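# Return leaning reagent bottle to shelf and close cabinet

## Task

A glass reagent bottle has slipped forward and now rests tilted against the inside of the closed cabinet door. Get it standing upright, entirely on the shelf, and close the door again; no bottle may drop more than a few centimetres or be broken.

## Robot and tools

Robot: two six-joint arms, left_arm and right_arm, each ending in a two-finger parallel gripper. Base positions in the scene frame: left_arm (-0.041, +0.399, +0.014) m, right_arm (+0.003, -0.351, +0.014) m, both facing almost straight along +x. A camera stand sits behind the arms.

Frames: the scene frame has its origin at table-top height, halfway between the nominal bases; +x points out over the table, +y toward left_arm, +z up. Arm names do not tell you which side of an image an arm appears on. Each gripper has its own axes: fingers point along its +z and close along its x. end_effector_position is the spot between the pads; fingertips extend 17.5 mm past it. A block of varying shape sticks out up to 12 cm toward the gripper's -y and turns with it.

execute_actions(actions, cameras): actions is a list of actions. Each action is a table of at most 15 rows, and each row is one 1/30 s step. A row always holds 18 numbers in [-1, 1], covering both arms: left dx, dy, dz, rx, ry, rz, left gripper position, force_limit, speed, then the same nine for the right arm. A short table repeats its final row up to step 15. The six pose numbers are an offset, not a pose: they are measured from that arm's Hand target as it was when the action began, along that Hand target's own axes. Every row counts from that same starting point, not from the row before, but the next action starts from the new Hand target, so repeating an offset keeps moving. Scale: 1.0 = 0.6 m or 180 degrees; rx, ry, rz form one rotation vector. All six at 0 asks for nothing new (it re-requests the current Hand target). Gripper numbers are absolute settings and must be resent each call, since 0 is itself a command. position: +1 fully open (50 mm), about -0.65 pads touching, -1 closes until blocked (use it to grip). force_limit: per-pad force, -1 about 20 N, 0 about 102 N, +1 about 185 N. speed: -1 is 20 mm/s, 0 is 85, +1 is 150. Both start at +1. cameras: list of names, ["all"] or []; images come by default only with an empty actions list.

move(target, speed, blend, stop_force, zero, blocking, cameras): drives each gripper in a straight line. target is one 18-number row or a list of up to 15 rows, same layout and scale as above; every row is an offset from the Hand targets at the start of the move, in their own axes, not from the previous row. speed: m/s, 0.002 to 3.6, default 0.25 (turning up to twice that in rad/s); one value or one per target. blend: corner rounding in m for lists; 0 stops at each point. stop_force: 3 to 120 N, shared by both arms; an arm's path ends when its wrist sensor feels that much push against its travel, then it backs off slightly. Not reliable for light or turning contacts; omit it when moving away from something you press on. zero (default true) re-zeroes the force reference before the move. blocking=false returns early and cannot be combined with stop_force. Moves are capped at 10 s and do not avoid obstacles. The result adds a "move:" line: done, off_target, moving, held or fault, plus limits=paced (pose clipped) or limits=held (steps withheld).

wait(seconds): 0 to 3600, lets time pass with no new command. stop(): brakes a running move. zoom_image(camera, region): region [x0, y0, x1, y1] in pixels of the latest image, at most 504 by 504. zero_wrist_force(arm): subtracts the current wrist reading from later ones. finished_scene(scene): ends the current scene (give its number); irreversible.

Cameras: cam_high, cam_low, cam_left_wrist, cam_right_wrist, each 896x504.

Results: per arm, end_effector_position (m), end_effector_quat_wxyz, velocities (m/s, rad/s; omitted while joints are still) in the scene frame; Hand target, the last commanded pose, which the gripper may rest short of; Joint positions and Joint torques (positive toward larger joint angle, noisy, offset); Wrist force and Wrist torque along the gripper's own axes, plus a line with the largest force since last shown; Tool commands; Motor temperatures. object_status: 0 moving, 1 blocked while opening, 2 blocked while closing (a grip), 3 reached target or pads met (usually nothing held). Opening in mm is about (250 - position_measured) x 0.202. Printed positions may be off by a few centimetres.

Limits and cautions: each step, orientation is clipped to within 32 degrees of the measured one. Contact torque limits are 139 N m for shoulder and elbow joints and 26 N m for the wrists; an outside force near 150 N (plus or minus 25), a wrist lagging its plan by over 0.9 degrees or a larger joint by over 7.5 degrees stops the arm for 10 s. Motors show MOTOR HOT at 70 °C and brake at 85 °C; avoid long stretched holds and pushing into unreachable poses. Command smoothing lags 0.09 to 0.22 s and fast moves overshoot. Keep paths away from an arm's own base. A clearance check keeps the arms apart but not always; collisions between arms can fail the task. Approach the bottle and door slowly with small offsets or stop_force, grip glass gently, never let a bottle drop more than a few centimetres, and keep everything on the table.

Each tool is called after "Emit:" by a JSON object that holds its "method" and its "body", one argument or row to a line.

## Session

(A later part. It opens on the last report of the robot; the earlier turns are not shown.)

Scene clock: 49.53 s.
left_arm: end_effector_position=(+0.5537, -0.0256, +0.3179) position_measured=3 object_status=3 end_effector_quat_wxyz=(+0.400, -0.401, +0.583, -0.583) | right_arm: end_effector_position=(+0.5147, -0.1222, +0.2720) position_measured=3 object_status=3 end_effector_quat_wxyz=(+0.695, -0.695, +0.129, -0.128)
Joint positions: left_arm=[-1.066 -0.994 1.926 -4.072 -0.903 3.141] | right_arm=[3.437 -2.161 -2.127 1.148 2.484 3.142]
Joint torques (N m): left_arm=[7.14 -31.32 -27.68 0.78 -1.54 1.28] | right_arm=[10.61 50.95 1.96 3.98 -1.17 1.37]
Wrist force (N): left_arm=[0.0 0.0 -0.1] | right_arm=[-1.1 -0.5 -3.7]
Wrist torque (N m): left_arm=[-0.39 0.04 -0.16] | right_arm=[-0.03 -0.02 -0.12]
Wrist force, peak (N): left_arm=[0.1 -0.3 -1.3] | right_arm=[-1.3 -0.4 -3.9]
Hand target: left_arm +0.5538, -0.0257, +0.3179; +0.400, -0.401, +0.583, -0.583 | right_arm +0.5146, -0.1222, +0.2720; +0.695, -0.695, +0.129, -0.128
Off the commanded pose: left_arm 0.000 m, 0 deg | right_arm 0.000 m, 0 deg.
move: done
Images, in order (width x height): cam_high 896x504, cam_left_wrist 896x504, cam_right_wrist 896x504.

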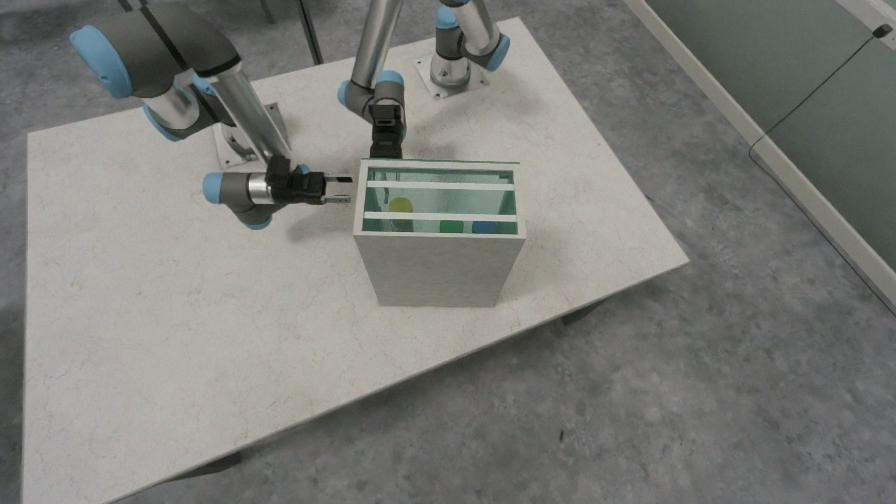

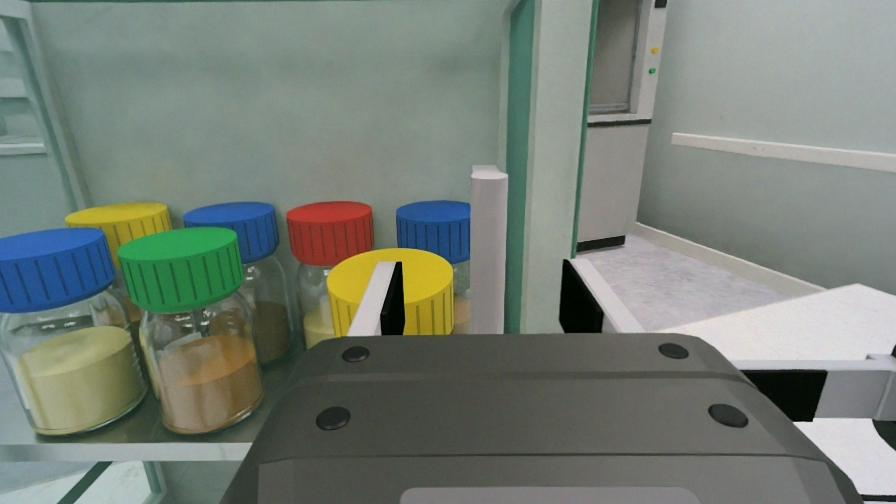

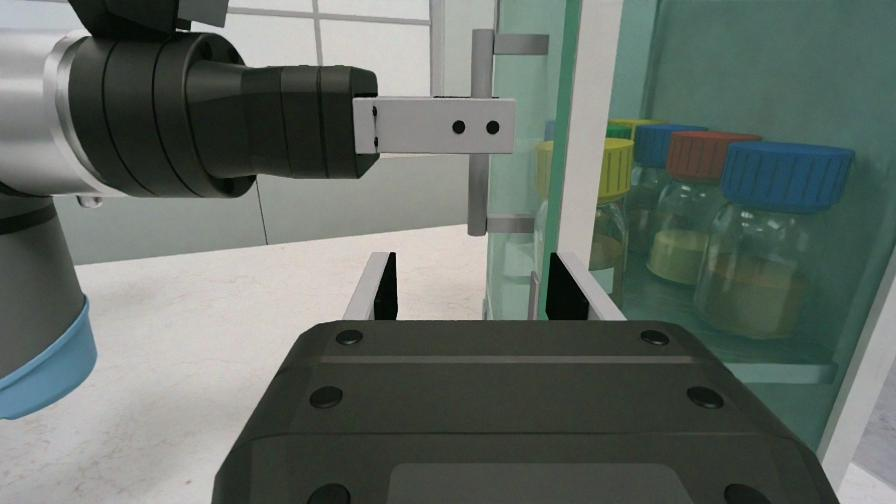

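Emit:
{"method": "zoom_image", "body": {
  "camera": "cam_right_wrist",
  "region": [460, 200, 640, 325]
}}

Emit:
{"method": "zoom_image", "body": {
  "camera": "cam_left_wrist",
  "region": [440, 200, 640, 340]
}}

Scaled by 2.800.

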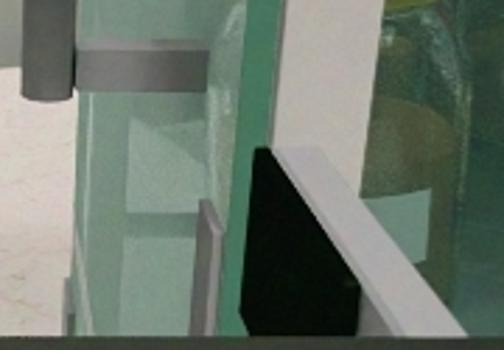

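Scaled by 2.520.

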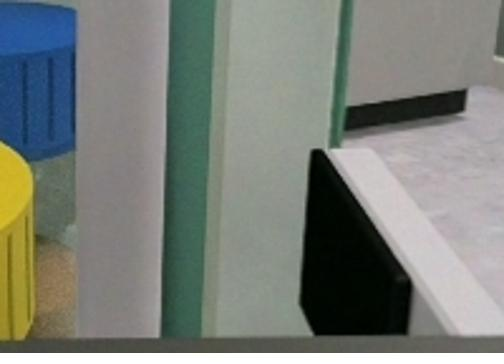

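Emit:
{"method": "move", "body": {
  "target": [0, 0, 0, 0, 0, 0, -1, -0.5, -0.6, 0.0067, 0.0617, 0, 0, 0, 0, 1, 1, 1],
  "speed": 0.1,
  "cameras": ["cam_left_wrist", "cam_right_wrist"]
}}

Scene clock: 56.87 s.
left_arm: end_effector_position=(+0.5538, -0.0258, +0.3179) position_measured=205 object_status=2 end_effector_quat_wxyz=(+0.400, -0.401, +0.583, -0.583) | right_arm: end_effector_position=(+0.5184, -0.1236, +0.2350) position_measured=3 object_status=3 end_effector_quat_wxyz=(+0.695, -0.695, +0.129, -0.128)
Joint positions: left_arm=[-1.066 -0.994 1.926 -4.072 -0.903 3.141] | right_arm=[3.431 -2.26 -2.11 1.229 2.49 3.142]
Joint torques (N m): left_arm=[11.67 -30.13 -21.77 -1.73 7.43 -1.91] | right_arm=[-11.59 24.42 18.98 3.82 1.39 1.57]
Wrist force (N): left_arm=[22.3 -2.7 -1.8] | right_arm=[-0.9 -0.4 -3.8]
Wrist torque (N m): left_arm=[-0.44 0.25 -0.14] | right_arm=[-0.02 -0.04 -0.27]
Wrist force, peak (N): left_arm=[22.3 -2.7 -1.8] | right_arm=[-1.3 -0.1 -3.9]
Hand target: left_arm +0.5538, -0.0257, +0.3179; +0.400, -0.401, +0.583, -0.583 | right_arm +0.5184, -0.1236, +0.2350; +0.695, -0.695, +0.129, -0.128
Off the commanded pose: left_arm 0.000 m, 0 deg | right_arm 0.000 m, 0 deg.
move: done

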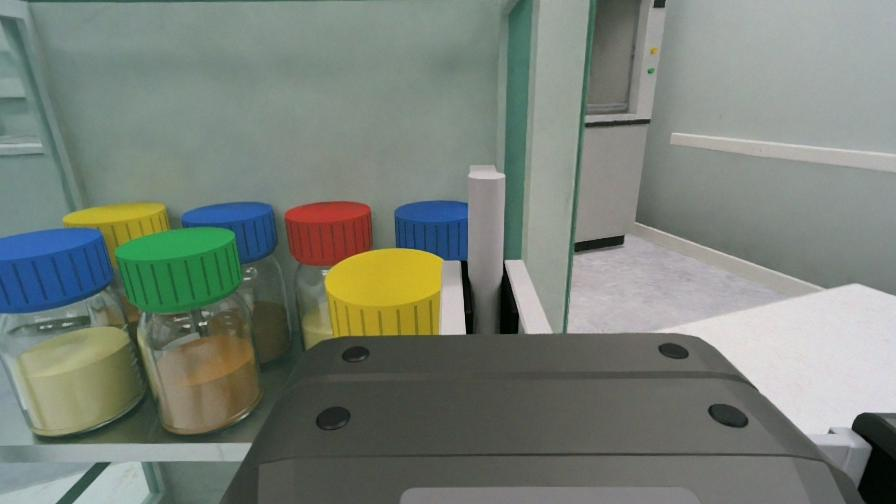

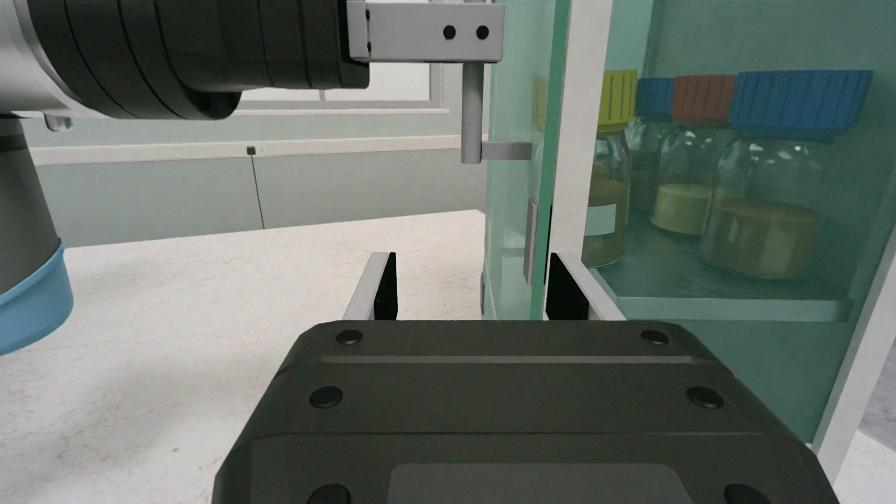

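Emit:
{"method": "execute_actions", "body": {
  "actions": [
    [[0.0013, 0, 0, 0, 0, 0, -1, -0.5, -0.6, 0, 0, 0, 0, 0, 0, 1, 1, 1]]
  ]
}}

Emit:
{"method": "zoom_image", "body": {
  "camera": "cam_right_wrist",
  "region": [480, 50, 720, 325]
}}

Scene clock: 57.80 s.
left_arm: end_effector_position=(+0.5535, -0.0264, +0.3179) position_measured=205 object_status=2 end_effector_quat_wxyz=(+0.400, -0.401, +0.583, -0.583) | right_arm: end_effector_position=(+0.5184, -0.1236, +0.2350) position_measured=3 object_status=3 end_effector_quat_wxyz=(+0.695, -0.695, +0.129, -0.128)
Joint positions: left_arm=[-1.067 -0.994 1.925 -4.072 -0.902 3.141] | right_arm=[3.431 -2.26 -2.11 1.229 2.49 3.142]
Joint torques (N m): left_arm=[-3.9 -29.83 -27.34 0.7 1.66 -1.92] | right_arm=[-11.85 25.07 18.98 3.88 1.29 1.38]
Wrist force (N): left_arm=[3.2 -1.2 -0.5] | right_arm=[-1.0 -0.7 -3.8]
Wrist torque (N m): left_arm=[-0.58 0.01 -0.13] | right_arm=[-0.07 -0.01 -0.27]
Wrist force, peak (N): left_arm=[24.1 -3.0 -1.7] | right_arm=[-1.2 -0.2 -3.9]
Hand target: left_arm +0.5535, -0.0264, +0.3179; +0.400, -0.401, +0.583, -0.583 | right_arm +0.5184, -0.1236, +0.2350; +0.695, -0.695, +0.129, -0.128
Off the commanded pose: left_arm 0.000 m, 0 deg | right_arm 0.000 m, 0 deg.

Scaled by 1.833.
This view is cut from an older image: the scene may have changed since it was taken.

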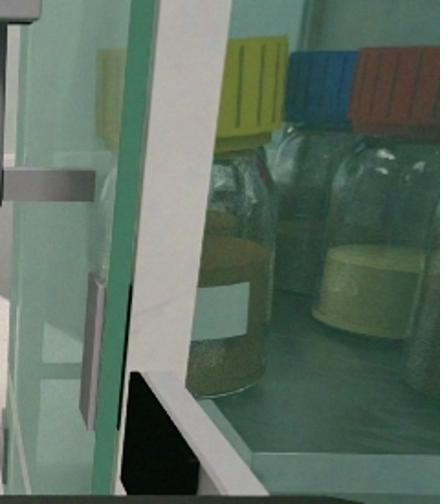

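Emit:
{"method": "move", "body": {
  "target": [-0.0041, 0, -0.0292, 0, 0.0202, 0, -1, -0.5, -0.6, 0, 0, 0, 0, 0, 0, 1, 1, 1],
  "speed": 0.025,
  "cameras": ["cam_left_wrist", "cam_right_wrist"]
}}

Emit:
{"method": "zoom_image", "body": {
  "camera": "cam_right_wrist",
  "region": [460, 50, 720, 325]
}}

Scene clock: 60.40 s.
left_arm: end_effector_position=(+0.5381, -0.0178, +0.3179) position_measured=205 object_status=2 end_effector_quat_wxyz=(+0.382, -0.382, +0.595, -0.595) | right_arm: end_effector_position=(+0.5184, -0.1236, +0.2350) position_measured=3 object_status=3 end_effector_quat_wxyz=(+0.695, -0.695, +0.129, -0.128)
Joint positions: left_arm=[-1.057 -1.029 1.994 -4.106 -0.974 3.141] | right_arm=[3.431 -2.26 -2.11 1.229 2.49 3.142]
Joint torques (N m): left_arm=[-14.11 -53.54 -8.09 -4.28 -8.53 0.8] | right_arm=[-11.5 25.35 19.34 3.79 1.35 1.48]
Wrist force (N): left_arm=[-27.0 1.6 3.8] | right_arm=[-1.1 -0.4 -3.8]
Wrist torque (N m): left_arm=[-0.58 -0.23 -0.13] | right_arm=[-0.02 0.00 -0.27]
Wrist force, peak (N): left_arm=[-27.0 1.6 3.8] | right_arm=[-1.2 -0.6 -4.0]
Hand target: left_arm +0.5380, -0.0178, +0.3179; +0.382, -0.382, +0.595, -0.595 | right_arm +0.5184, -0.1236, +0.2350; +0.695, -0.695, +0.129, -0.128
Off the commanded pose: left_arm 0.000 m, 0 deg | right_arm 0.000 m, 0 deg.
move: done

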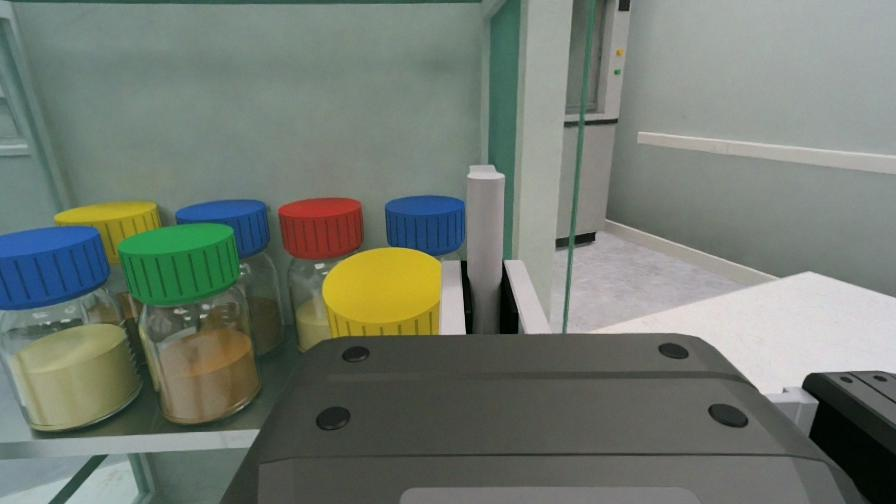

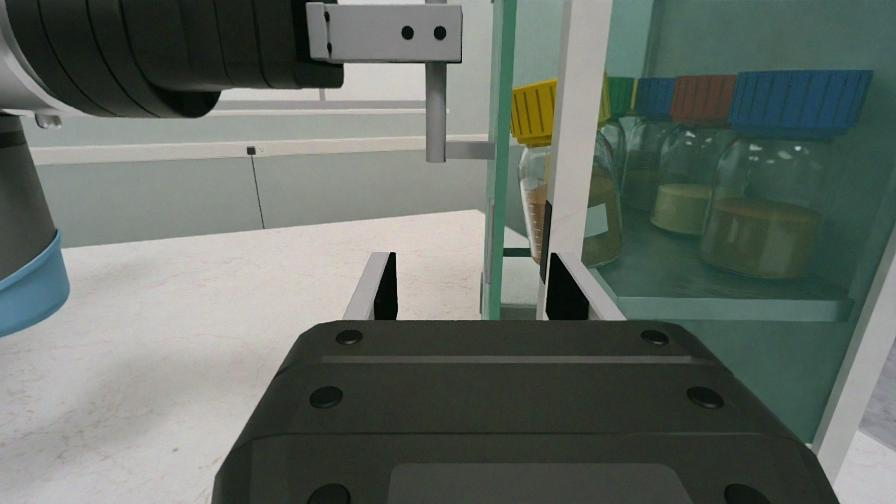

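Scaled by 1.833.

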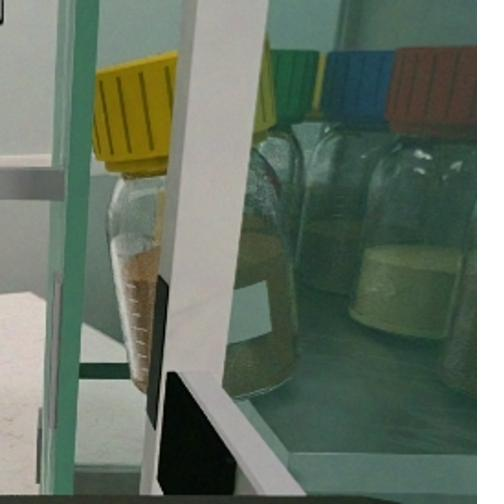

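Emit:
{"method": "execute_actions", "body": {
  "actions": [
    [[-0.0018, 0, 0, 0, 0, 0, -1, -0.5, -0.6, 0.0433, 0.035, 0, 0, 0, 0, -1, -0.8, 0]]
  ],
  "cameras": ["cam_right_wrist", "cam_left_wrist"]
}}

Emit:
{"method": "zoom_image", "body": {
  "camera": "cam_right_wrist",
  "region": [440, 40, 700, 330]
}}

Scene clock: 81.60 s.
left_arm: end_effector_position=(+0.5385, -0.0169, +0.3179) position_measured=205 object_status=2 end_effector_quat_wxyz=(+0.382, -0.382, +0.595, -0.595) | right_arm: end_effector_position=(+0.5426, -0.1329, +0.2140) position_measured=251 object_status=3 end_effector_quat_wxyz=(+0.695, -0.695, +0.129, -0.128)
Joint positions: left_arm=[-1.055 -1.029 1.996 -4.107 -0.977 3.141] | right_arm=[3.394 -2.336 -2.03 1.225 2.527 3.142]
Joint torques (N m): left_arm=[8.83 -52.92 -3.8 -4.98 0.68 2.52] | right_arm=[-11.87 27.52 19.41 -0.97 1.38 1.47]
Wrist force (N): left_arm=[3.4 -1.0 -0.5] | right_arm=[-1.0 -0.6 -3.7]
Wrist torque (N m): left_arm=[-0.49 -0.12 -0.13] | right_arm=[-0.08 -0.02 -0.27]
Wrist force, peak (N): left_arm=[-28.4 2.1 4.1] | right_arm=[-6.0 -4.1 -2.5]
Hand target: left_arm +0.5385, -0.0169, +0.3179; +0.382, -0.382, +0.595, -0.595 | right_arm +0.5427, -0.1329, +0.2140; +0.695, -0.695, +0.129, -0.128
Off the commanded pose: left_arm 0.000 m, 0 deg | right_arm 0.000 m, 0 deg.
Images, in order (width x height): cam_left_wrist 896x504, cam_right_wrist 896x504.

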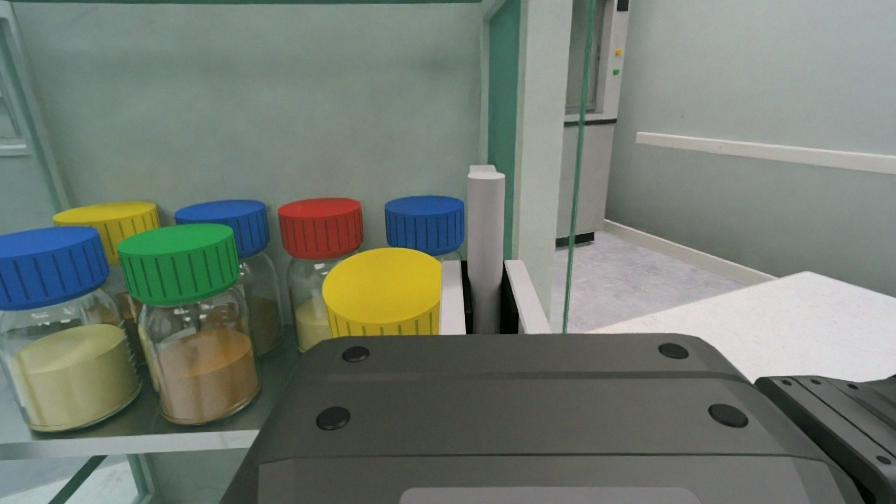

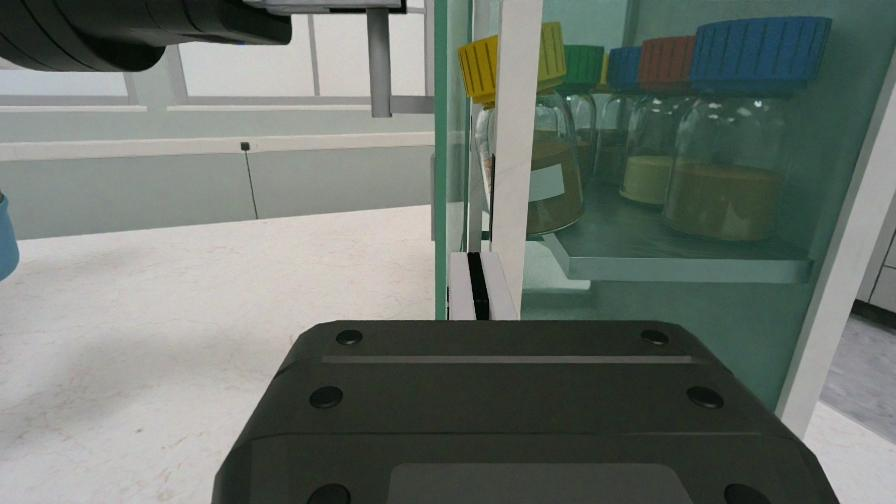

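Scaled by 1.738.

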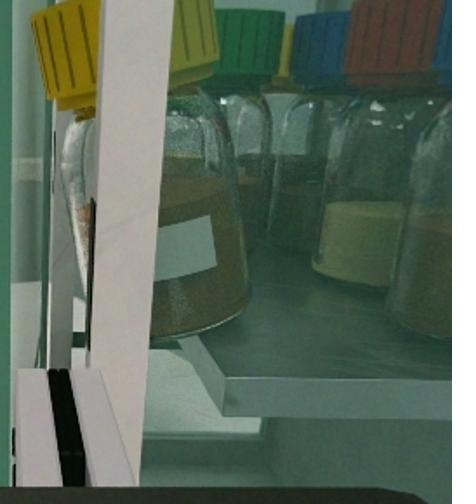

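Emit:
{"method": "move", "body": {
  "target": [-0.0027, 0, -0.0145, 0, 0.01, 0, -1, -0.5, -0.6, 0, -0.01, 0, 0, 0, 0, -1, -0.8, 0],
  "speed": 0.02,
  "cameras": ["cam_right_wrist"]
}}

Emit:
{"method": "zoom_image", "body": {
  "camera": "cam_right_wrist",
  "region": [400, 20, 660, 330]
}}

Scene clock: 85.40 s.
left_arm: end_effector_position=(+0.5313, -0.0118, +0.3179) position_measured=205 object_status=2 end_effector_quat_wxyz=(+0.372, -0.373, +0.601, -0.601) | right_arm: end_effector_position=(+0.5427, -0.1329, +0.2200) position_measured=251 object_status=3 end_effector_quat_wxyz=(+0.695, -0.695, +0.129, -0.128)
Joint positions: left_arm=[-1.048 -1.046 2.029 -4.124 -1.016 3.141] | right_arm=[3.394 -2.322 -2.032 1.213 2.527 3.142]
Joint torques (N m): left_arm=[11.77 -50.82 -3.3 -5.25 0.12 2.36] | right_arm=[-11.62 56.19 0.46 -1.03 1.45 0.81]
Wrist force (N): left_arm=[7.9 -1.0 -1.3] | right_arm=[-0.9 -0.5 -3.8]
Wrist torque (N m): left_arm=[-0.46 -0.15 -0.14] | right_arm=[-0.05 -0.04 -0.27]
Wrist force, peak (N): left_arm=[8.2 -1.1 -1.2] | right_arm=[-1.0 -0.6 -3.9]
Hand target: left_arm +0.5313, -0.0118, +0.3179; +0.372, -0.373, +0.601, -0.601 | right_arm +0.5427, -0.1329, +0.2200; +0.695, -0.695, +0.129, -0.128
Off the commanded pose: left_arm 0.000 m, 0 deg | right_arm 0.000 m, 0 deg.
move: done

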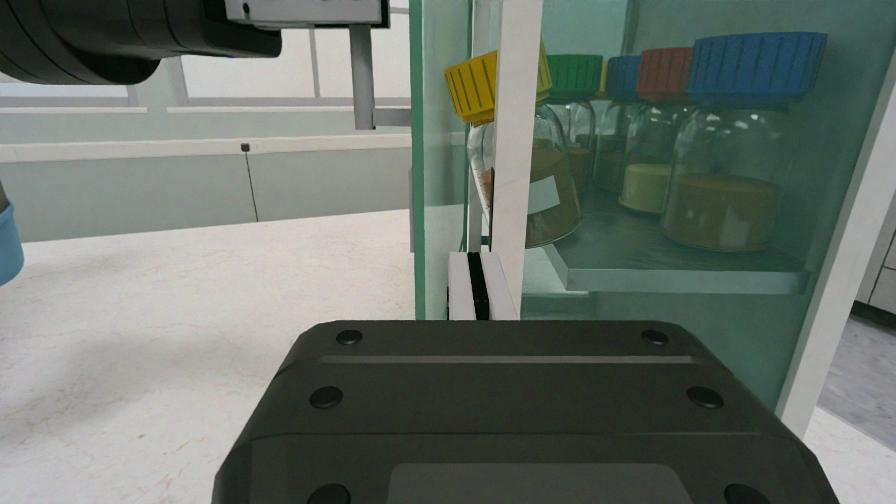

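Scaled by 1.626.

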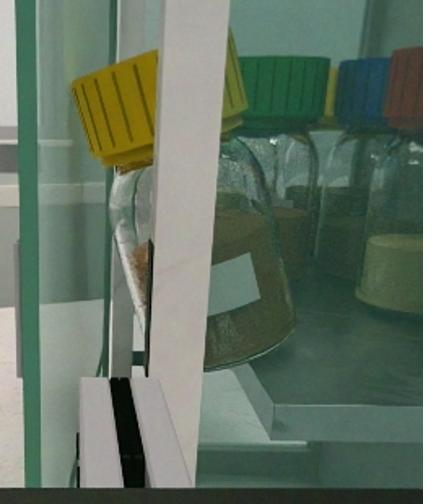

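Emit:
{"method": "move", "body": {
  "target": [0, 0, 0, 0, 0, 0, -1, -0.5, -0.6, 0, 0, 0.1867, 0, 0, 0, -1, -0.8, 0],
  "speed": 0.05,
  "stop_force": 8,
  "cameras": ["cam_right_wrist", "cam_left_wrist"]
}}

Emit:
{"method": "zoom_image", "body": {
  "camera": "cam_right_wrist",
  "region": [340, 0, 640, 330]
}}

Scene clock: 92.90 s.
left_arm: end_effector_position=(+0.5313, -0.0118, +0.3179) position_measured=205 object_status=2 end_effector_quat_wxyz=(+0.372, -0.373, +0.601, -0.601) | right_arm: end_effector_position=(+0.5820, -0.0299, +0.2200) position_measured=251 object_status=3 end_effector_quat_wxyz=(+0.695, -0.695, +0.129, -0.128)
Joint positions: left_arm=[-1.048 -1.046 2.029 -4.124 -1.016 3.141] | right_arm=[3.58 -2.369 -1.894 1.121 2.341 3.142]
Joint torques (N m): left_arm=[11.45 -52.09 -2.38 -5.3 0.18 2.36] | right_arm=[-8.22 60.49 5.95 3.23 1 -0.81]
Wrist force (N): left_arm=[7.9 -1.0 -1.1] | right_arm=[-1.9 1.1 -12.3]
Wrist torque (N m): left_arm=[-0.48 -0.14 -0.13] | right_arm=[-0.09 0.09 -0.23]
Wrist force, peak (N): left_arm=[8.3 -1.3 -1.2] | right_arm=[-14.9 2.2 -60.4]
Hand target: left_arm +0.5313, -0.0118, +0.3179; +0.372, -0.373, +0.601, -0.601 | right_arm +0.5820, -0.0299, +0.2200; +0.695, -0.695, +0.129, -0.128 (not the last commanded pose)
Off the commanded pose: left_arm 0.000 m, 0 deg | right_arm 0.002 m, 0 deg.
move: contact (right_arm)
Images, in order (width x height): cam_left_wrist 896x504, cam_right_wrist 896x504.

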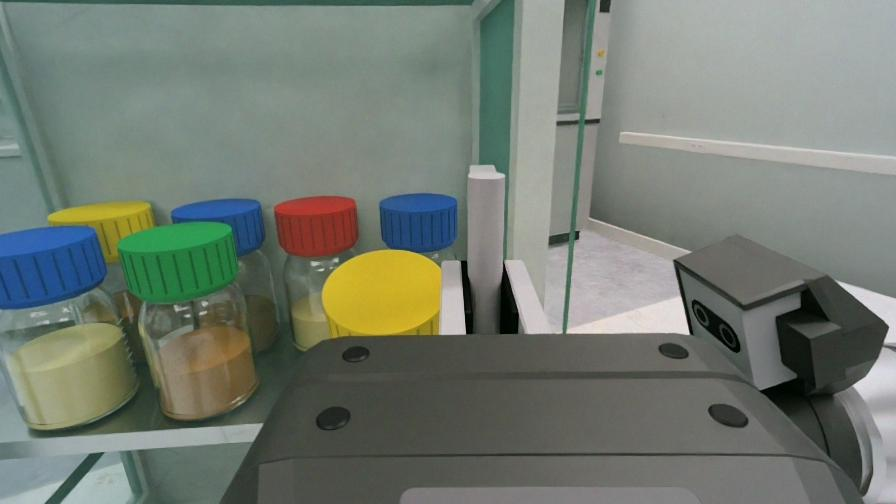

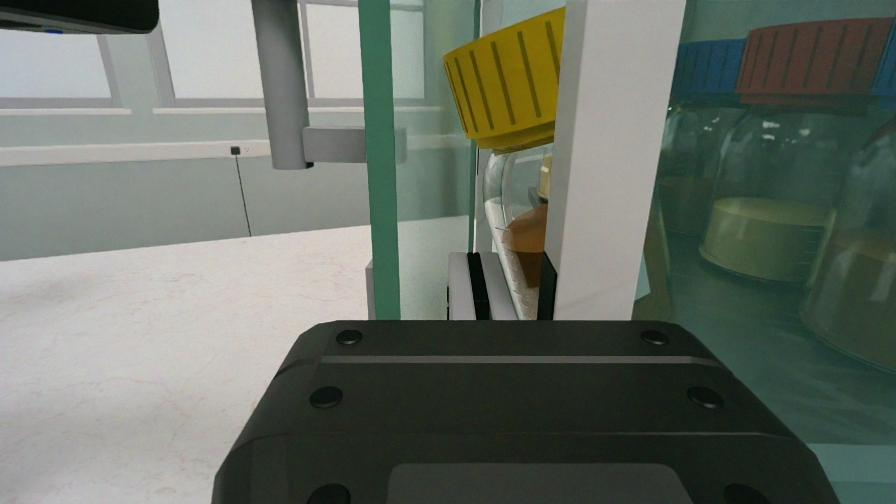

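Scaled by 1.527.

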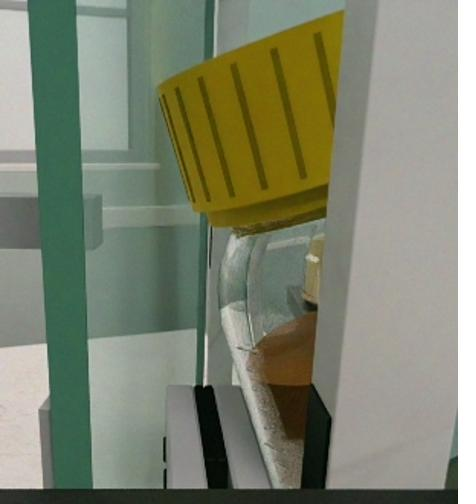

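Emit:
{"method": "move", "body": {
  "target": [-0.0004, 0, 0, 0, 0, 0, -1, -0.5, -0.6, 0.0033, -0.0267, -0.0033, 0, 0, 0, -1, -0.8, 0],
  "speed": 0.03,
  "cameras": ["cam_right_wrist"]
}}

Emit:
{"method": "zoom_image", "body": {
  "camera": "cam_right_wrist",
  "region": [340, 0, 640, 330]
}}

Scene clock: 97.93 s.
left_arm: end_effector_position=(+0.5314, -0.0116, +0.3179) position_measured=205 object_status=2 end_effector_quat_wxyz=(+0.372, -0.373, +0.601, -0.601) | right_arm: end_effector_position=(+0.5831, -0.0324, +0.2359) position_measured=251 object_status=3 end_effector_quat_wxyz=(+0.695, -0.695, +0.129, -0.128)
Joint positions: left_arm=[-1.047 -1.046 2.029 -4.124 -1.016 3.141] | right_arm=[3.574 -2.334 -1.896 1.09 2.347 3.142]
Joint torques (N m): left_arm=[16.4 -52.08 -2.06 -5.33 2.14 2.25] | right_arm=[-11.82 59.95 4.09 -0.51 1.14 -0.47]
Wrist force (N): left_arm=[15.1 -1.5 -1.6] | right_arm=[-1.5 -0.4 -4.0]
Wrist torque (N m): left_arm=[-0.43 -0.07 -0.14] | right_arm=[-0.10 -0.03 -0.26]
Wrist force, peak (N): left_arm=[15.1 -1.8 -2.0] | right_arm=[-1.7 1.1 -12.1]
Hand target: left_arm +0.5314, -0.0115, +0.3179; +0.372, -0.373, +0.601, -0.601 | right_arm +0.5831, -0.0324, +0.2361; +0.695, -0.695, +0.129, -0.128
Off the commanded pose: left_arm 0.000 m, 0 deg | right_arm 0.000 m, 0 deg.
move: done

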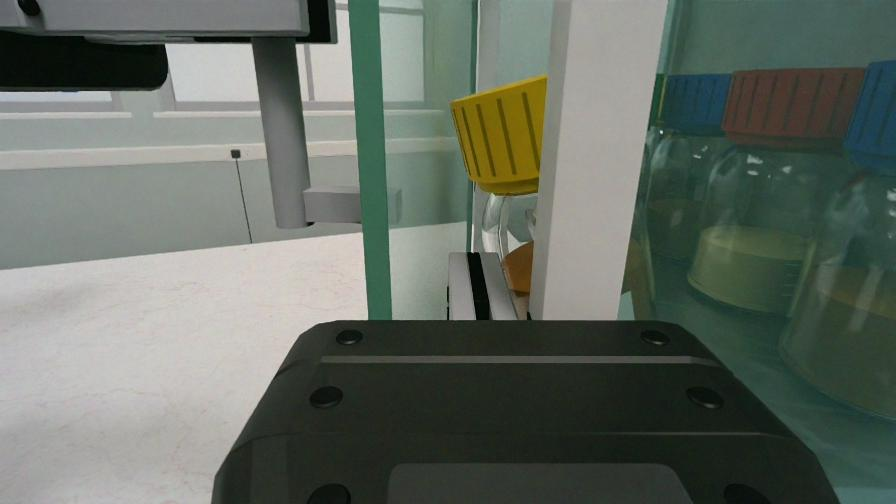

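Scaled by 1.527.

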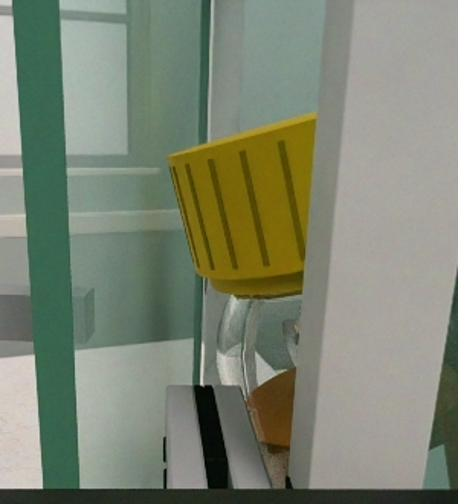

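Emit:
{"method": "move", "body": {
  "target": [-0.0038, 0, -0.024, 0, 0.01667, 0, -1, -0.5, -0.6, 0, 0, 0, 0, 0, 0, -1, -0.8, 0],
  "speed": 0.02,
  "cameras": ["cam_right_wrist", "cam_left_wrist"]
}}

Emit:
{"method": "zoom_image", "body": {
  "camera": "cam_right_wrist",
  "region": [300, 0, 600, 330]
}}

Scene clock: 100.33 s.
left_arm: end_effector_position=(+0.5195, -0.0031, +0.3179) position_measured=205 object_status=2 end_effector_quat_wxyz=(+0.357, -0.357, +0.611, -0.610) | right_arm: end_effector_position=(+0.5831, -0.0324, +0.2361) position_measured=251 object_status=3 end_effector_quat_wxyz=(+0.695, -0.695, +0.129, -0.128)
Joint positions: left_arm=[-1.033 -1.073 2.081 -4.149 -1.083 3.141] | right_arm=[3.574 -2.334 -1.896 1.089 2.347 3.142]
Joint torques (N m): left_arm=[8.76 -51.19 -2.93 -5.55 -0.8 2.35] | right_arm=[-11.59 59.82 4.21 -0.46 1.3 -0.85]
Wrist force (N): left_arm=[3.0 -0.1 -0.4] | right_arm=[-1.5 -0.4 -4.0]
Wrist torque (N m): left_arm=[-0.48 -0.07 -0.14] | right_arm=[-0.09 -0.04 -0.26]
Wrist force, peak (N): left_arm=[15.9 -2.1 -1.4] | right_arm=[-1.5 -0.6 -4.2]
Hand target: left_arm +0.5195, -0.0031, +0.3179; +0.356, -0.357, +0.611, -0.610 | right_arm +0.5831, -0.0324, +0.2361; +0.695, -0.695, +0.129, -0.128
Off the commanded pose: left_arm 0.000 m, 0 deg | right_arm 0.000 m, 0 deg.
move: done
Images, in order (width x height): cam_left_wrist 896x504, cam_right_wrist 896x504.

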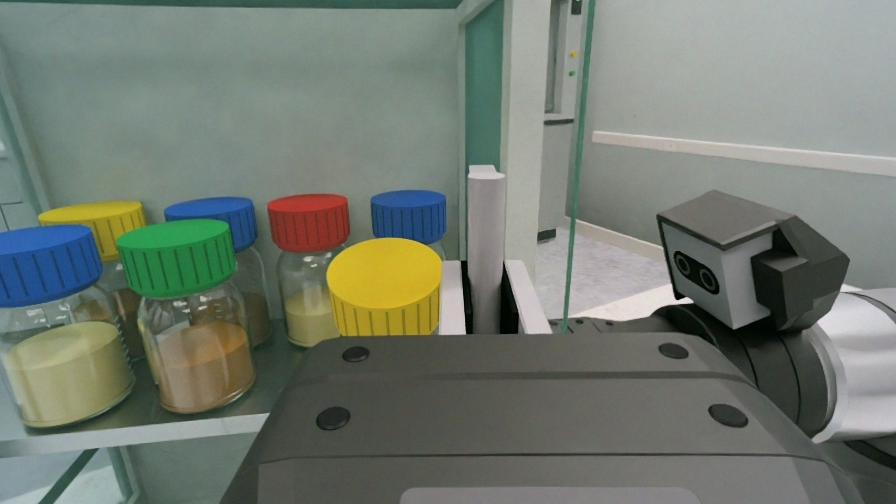

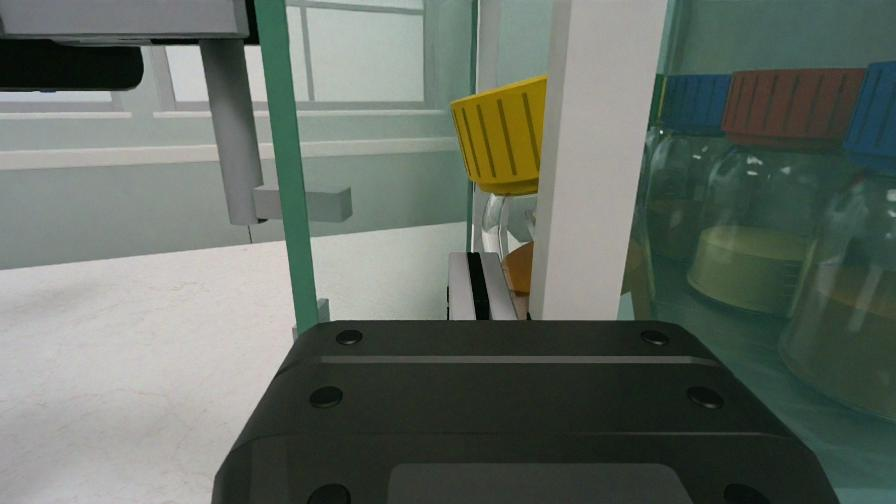

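Scaled by 1.527.

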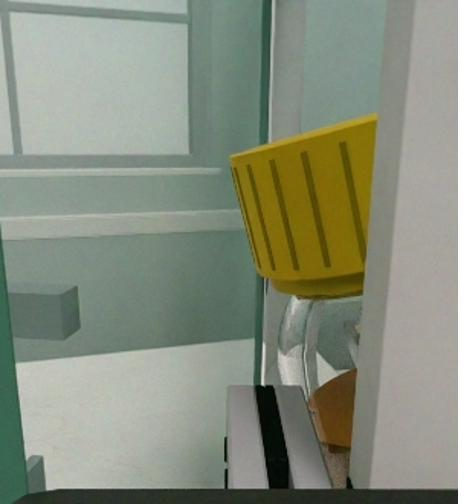

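Emit:
{"method": "move", "body": {
  "target": [
    [-0.0098, 0, -0.0452, 0, 0.0315, 0, -1, -0.5, -0.6, 0, 0, 0, 0, 0, 0, -1, -0.8, 0],
    [-0.0241, 0, -0.0892, 0, 0.063, 0, -1, -0.5, -0.6, 0, 0, 0, 0, 0, 0, -1, -0.8, 0],
    [-0.0426, 0, -0.1317, 0, 0.0944, 0, -1, -0.5, -0.6, 0, 0, 0, 0, 0, 0, -1, -0.8, 0]
  ],
  "speed": 0.08,
  "blend": [0.01, 0.01, 0],
  "cameras": ["cam_right_wrist", "cam_left_wrist"]
}}

Scene clock: 103.73 s.
left_arm: end_effector_position=(+0.4632, +0.0580, +0.3179) position_measured=205 object_status=2 end_effector_quat_wxyz=(+0.262, -0.263, +0.657, -0.657) | right_arm: end_effector_position=(+0.5831, -0.0324, +0.2361) position_measured=251 object_status=3 end_effector_quat_wxyz=(+0.695, -0.695, +0.129, -0.128)
Joint positions: left_arm=[-0.852 -1.183 2.296 -4.254 -1.56 3.141] | right_arm=[3.574 -2.334 -1.896 1.089 2.347 3.142]
Joint torques (N m): left_arm=[34.04 -43.17 -2.33 -4.78 9.9 2.37] | right_arm=[-11.58 59.88 4.15 -0.57 1.22 -0.93]
Wrist force (N): left_arm=[46.2 -0.6 -6.3] | right_arm=[-1.5 -0.1 -3.9]
Wrist torque (N m): left_arm=[-0.47 0.20 -0.16] | right_arm=[-0.05 -0.04 -0.26]
Wrist force, peak (N): left_arm=[49.0 -1.3 -6.2] | right_arm=[-1.1 -0.4 -4.2]
Hand target: left_arm +0.4632, +0.0580, +0.3179; +0.262, -0.263, +0.657, -0.657 | right_arm +0.5831, -0.0324, +0.2361; +0.695, -0.695, +0.129, -0.128
Off the commanded pose: left_arm 0.000 m, 0 deg | right_arm 0.000 m, 0 deg.
move: done
Images, in order (width x height): cam_left_wrist 896x504, cam_right_wrist 896x504.

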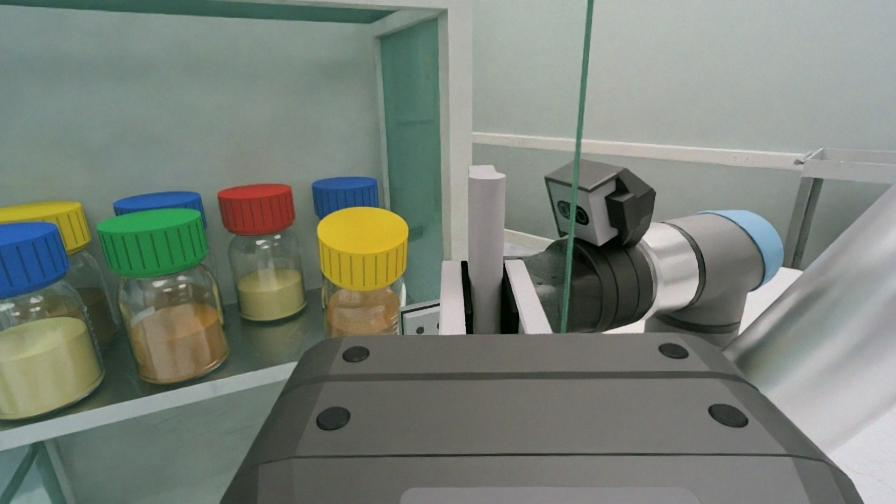

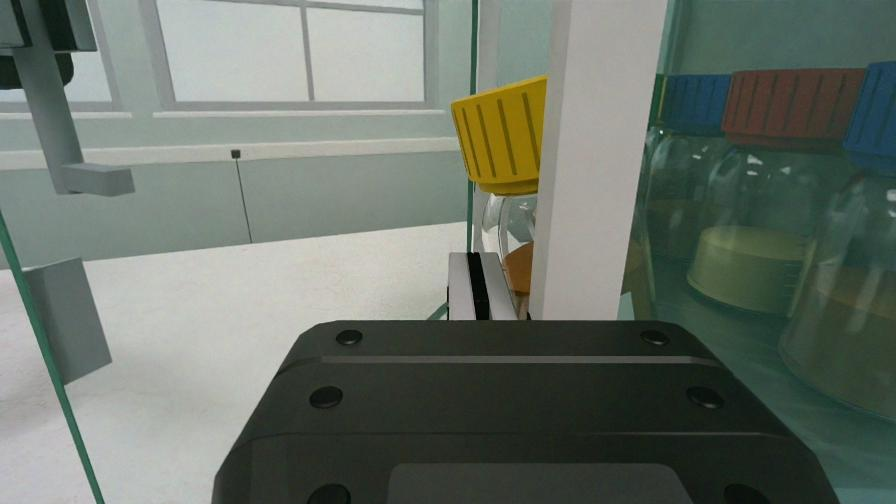

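Emit:
{"method": "move", "body": {
  "target": [
    [-0.0063, 0, -0.0453, 0, 0.0315, 0, -1, -0.5, -0.6, -0.0042, 0, 0.0022, 0, 0.0463, 0, -1, -0.8, 0],
    [-0.0198, 0, -0.0893, 0, 0.063, 0, -1, -0.5, -0.6, -0.0078, 0, 0.005, 0, 0.0926, 0, -1, -0.8, 0],
    [-0.0375, 0, -0.132, 0, 0.0944, 0, -1, -0.5, -0.6, -0.0111, 0, 0.0083, 0, 0.1389, 0, -1, -0.8, 0]
  ],
  "speed": 0.09,
  "blend": [0.01, 0.01, 0],
  "cameras": ["cam_right_wrist", "cam_left_wrist"]
}}

Scene clock: 110.73 s.
left_arm: end_effector_position=(+0.4249, +0.1308, +0.3179) position_measured=205 object_status=2 end_effector_quat_wxyz=(+0.163, -0.163, +0.688, -0.688) | right_arm: end_effector_position=(+0.5787, -0.0254, +0.2361) position_measured=251 object_status=3 end_effector_quat_wxyz=(+0.651, -0.651, +0.276, -0.276)
Joint positions: left_arm=[-0.525 -1.195 2.319 -4.266 -2.184 3.141] | right_arm=[3.828 -2.25 -2.132 1.241 1.656 3.142]
Joint torques (N m): left_arm=[10.83 -18.74 -28.15 0.22 0.45 1.54] | right_arm=[11.39 53.29 0.86 4.68 -1.19 -1.43]
Wrist force (N): left_arm=[11.8 4.8 -1.9] | right_arm=[-1.7 -0.9 -4.7]
Wrist torque (N m): left_arm=[-0.38 -0.68 -0.16] | right_arm=[-0.05 0.00 -0.26]
Wrist force, peak (N): left_arm=[46.5 -0.6 -6.0] | right_arm=[-1.9 -1.0 -4.8]
Hand target: left_arm +0.4249, +0.1308, +0.3179; +0.162, -0.163, +0.688, -0.688 | right_arm +0.5787, -0.0254, +0.2361; +0.651, -0.651, +0.276, -0.276
Off the commanded pose: left_arm 0.000 m, 0 deg | right_arm 0.000 m, 0 deg.
move: done
Images, in order (width x height): cam_left_wrist 896x504, cam_right_wrist 896x504.

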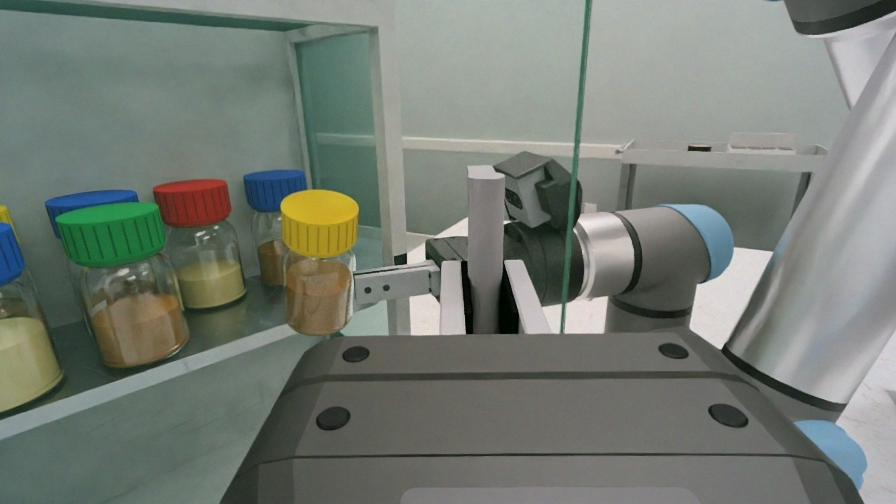

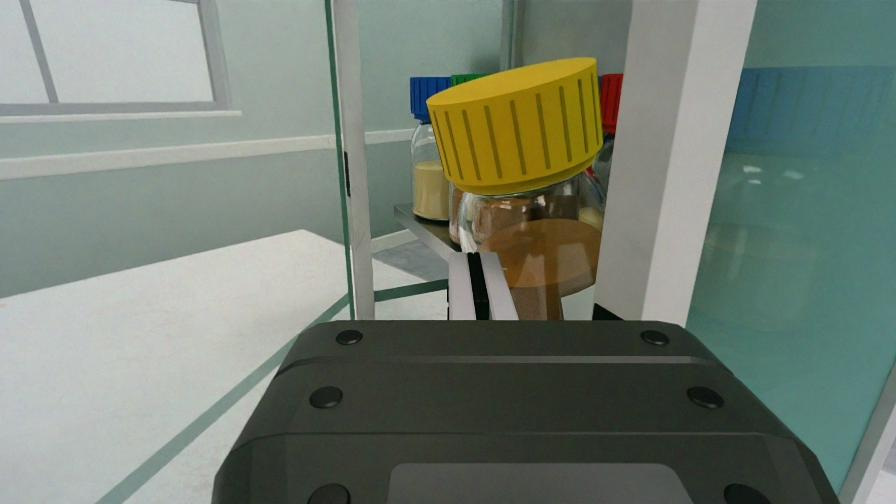

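Emit:
{"method": "move", "body": {
  "target": [
    [-0.0085, 0, -0.0468, 0, 0.0326, 0, -1, -0.5, -0.6, -0.0078, 0, 0.005, 0, 0.0926, 0, -1, -0.8, 0],
    [-0.0225, 0, -0.0925, 0, 0.0652, 0, -1, -0.5, -0.6, -0.0138, 0, 0.012, 0, 0.185, 0, -1, -0.8, 0],
    [-0.0412, 0, -0.1365, 0, 0.0978, 0, -1, -0.5, -0.6, -0.0177, 0, 0.0205, 0, 0.2778, 0, -1, -0.8, 0]
  ],
  "speed": 0.12,
  "blend": [0.01, 0.01, 0],
  "cameras": ["cam_right_wrist", "cam_left_wrist", "cam_high"]
}}

Scene clock: 115.70 s.
left_arm: end_effector_position=(+0.4103, +0.2151, +0.3179) position_measured=205 object_status=2 end_effector_quat_wxyz=(+0.055, -0.056, +0.705, -0.705) | right_arm: end_effector_position=(+0.5801, -0.0092, +0.2361) position_measured=251 object_status=3 end_effector_quat_wxyz=(+0.474, -0.473, +0.525, -0.525)
Joint positions: left_arm=[-0.184 -1.097 2.129 -4.174 -2.832 3.141] | right_arm=[4.278 -2.327 -1.915 1.1 0.334 3.142]
Joint torques (N m): left_arm=[16.37 -15.28 -35.9 6.96 10.38 -0.22] | right_arm=[11.33 29.61 21.93 -1.92 -0.94 1.56]
Wrist force (N): left_arm=[50.9 -1.4 -5.7] | right_arm=[-0.8 -1.3 -4.9]
Wrist torque (N m): left_arm=[-0.44 -0.36 -0.18] | right_arm=[-0.03 -0.04 -0.22]
Wrist force, peak (N): left_arm=[52.3 -0.2 -6.1] | right_arm=[-0.9 -1.3 -5.2]
Hand target: left_arm +0.4103, +0.2151, +0.3179; +0.055, -0.056, +0.705, -0.705 | right_arm +0.5801, -0.0092, +0.2361; +0.473, -0.473, +0.525, -0.525
Off the commanded pose: left_arm 0.000 m, 0 deg | right_arm 0.000 m, 0 deg.
move: done
Images, in order (width x height): cam_high 896x504, cam_left_wrist 896x504, cam_right_wrist 896x504.

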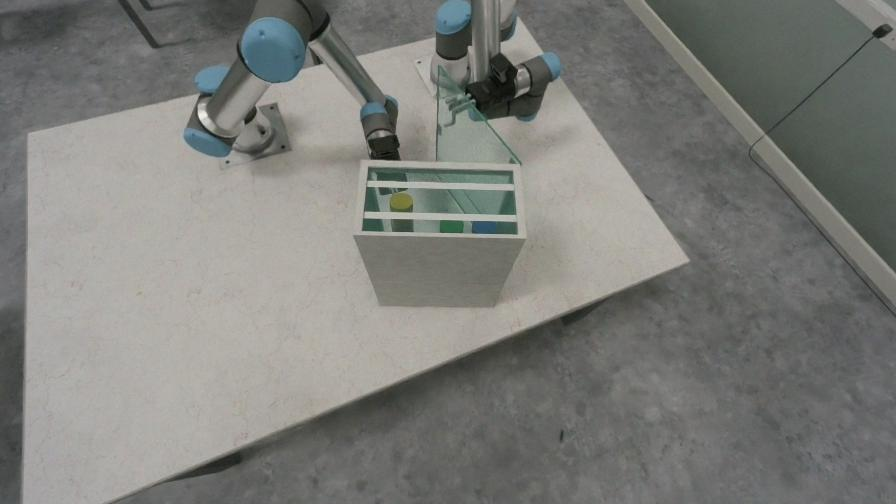

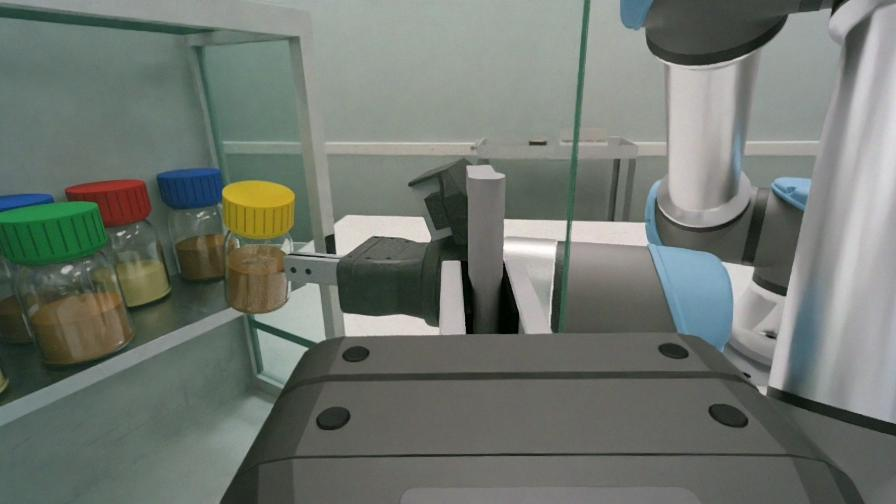

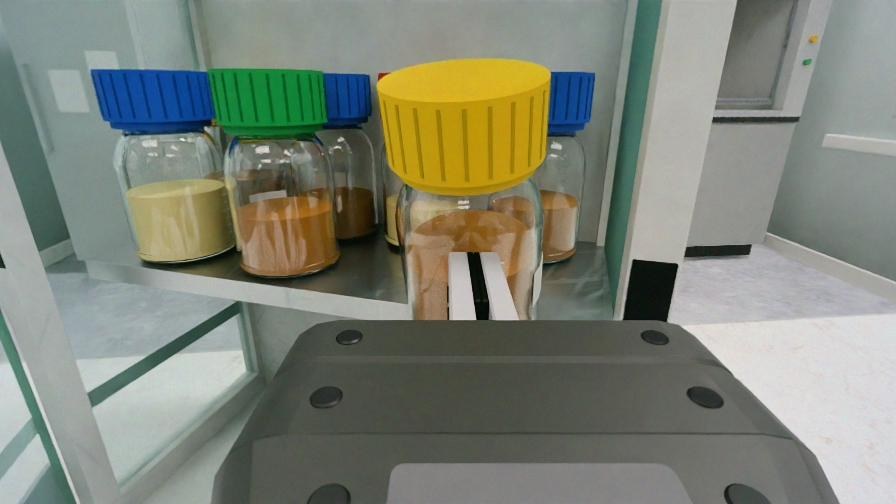

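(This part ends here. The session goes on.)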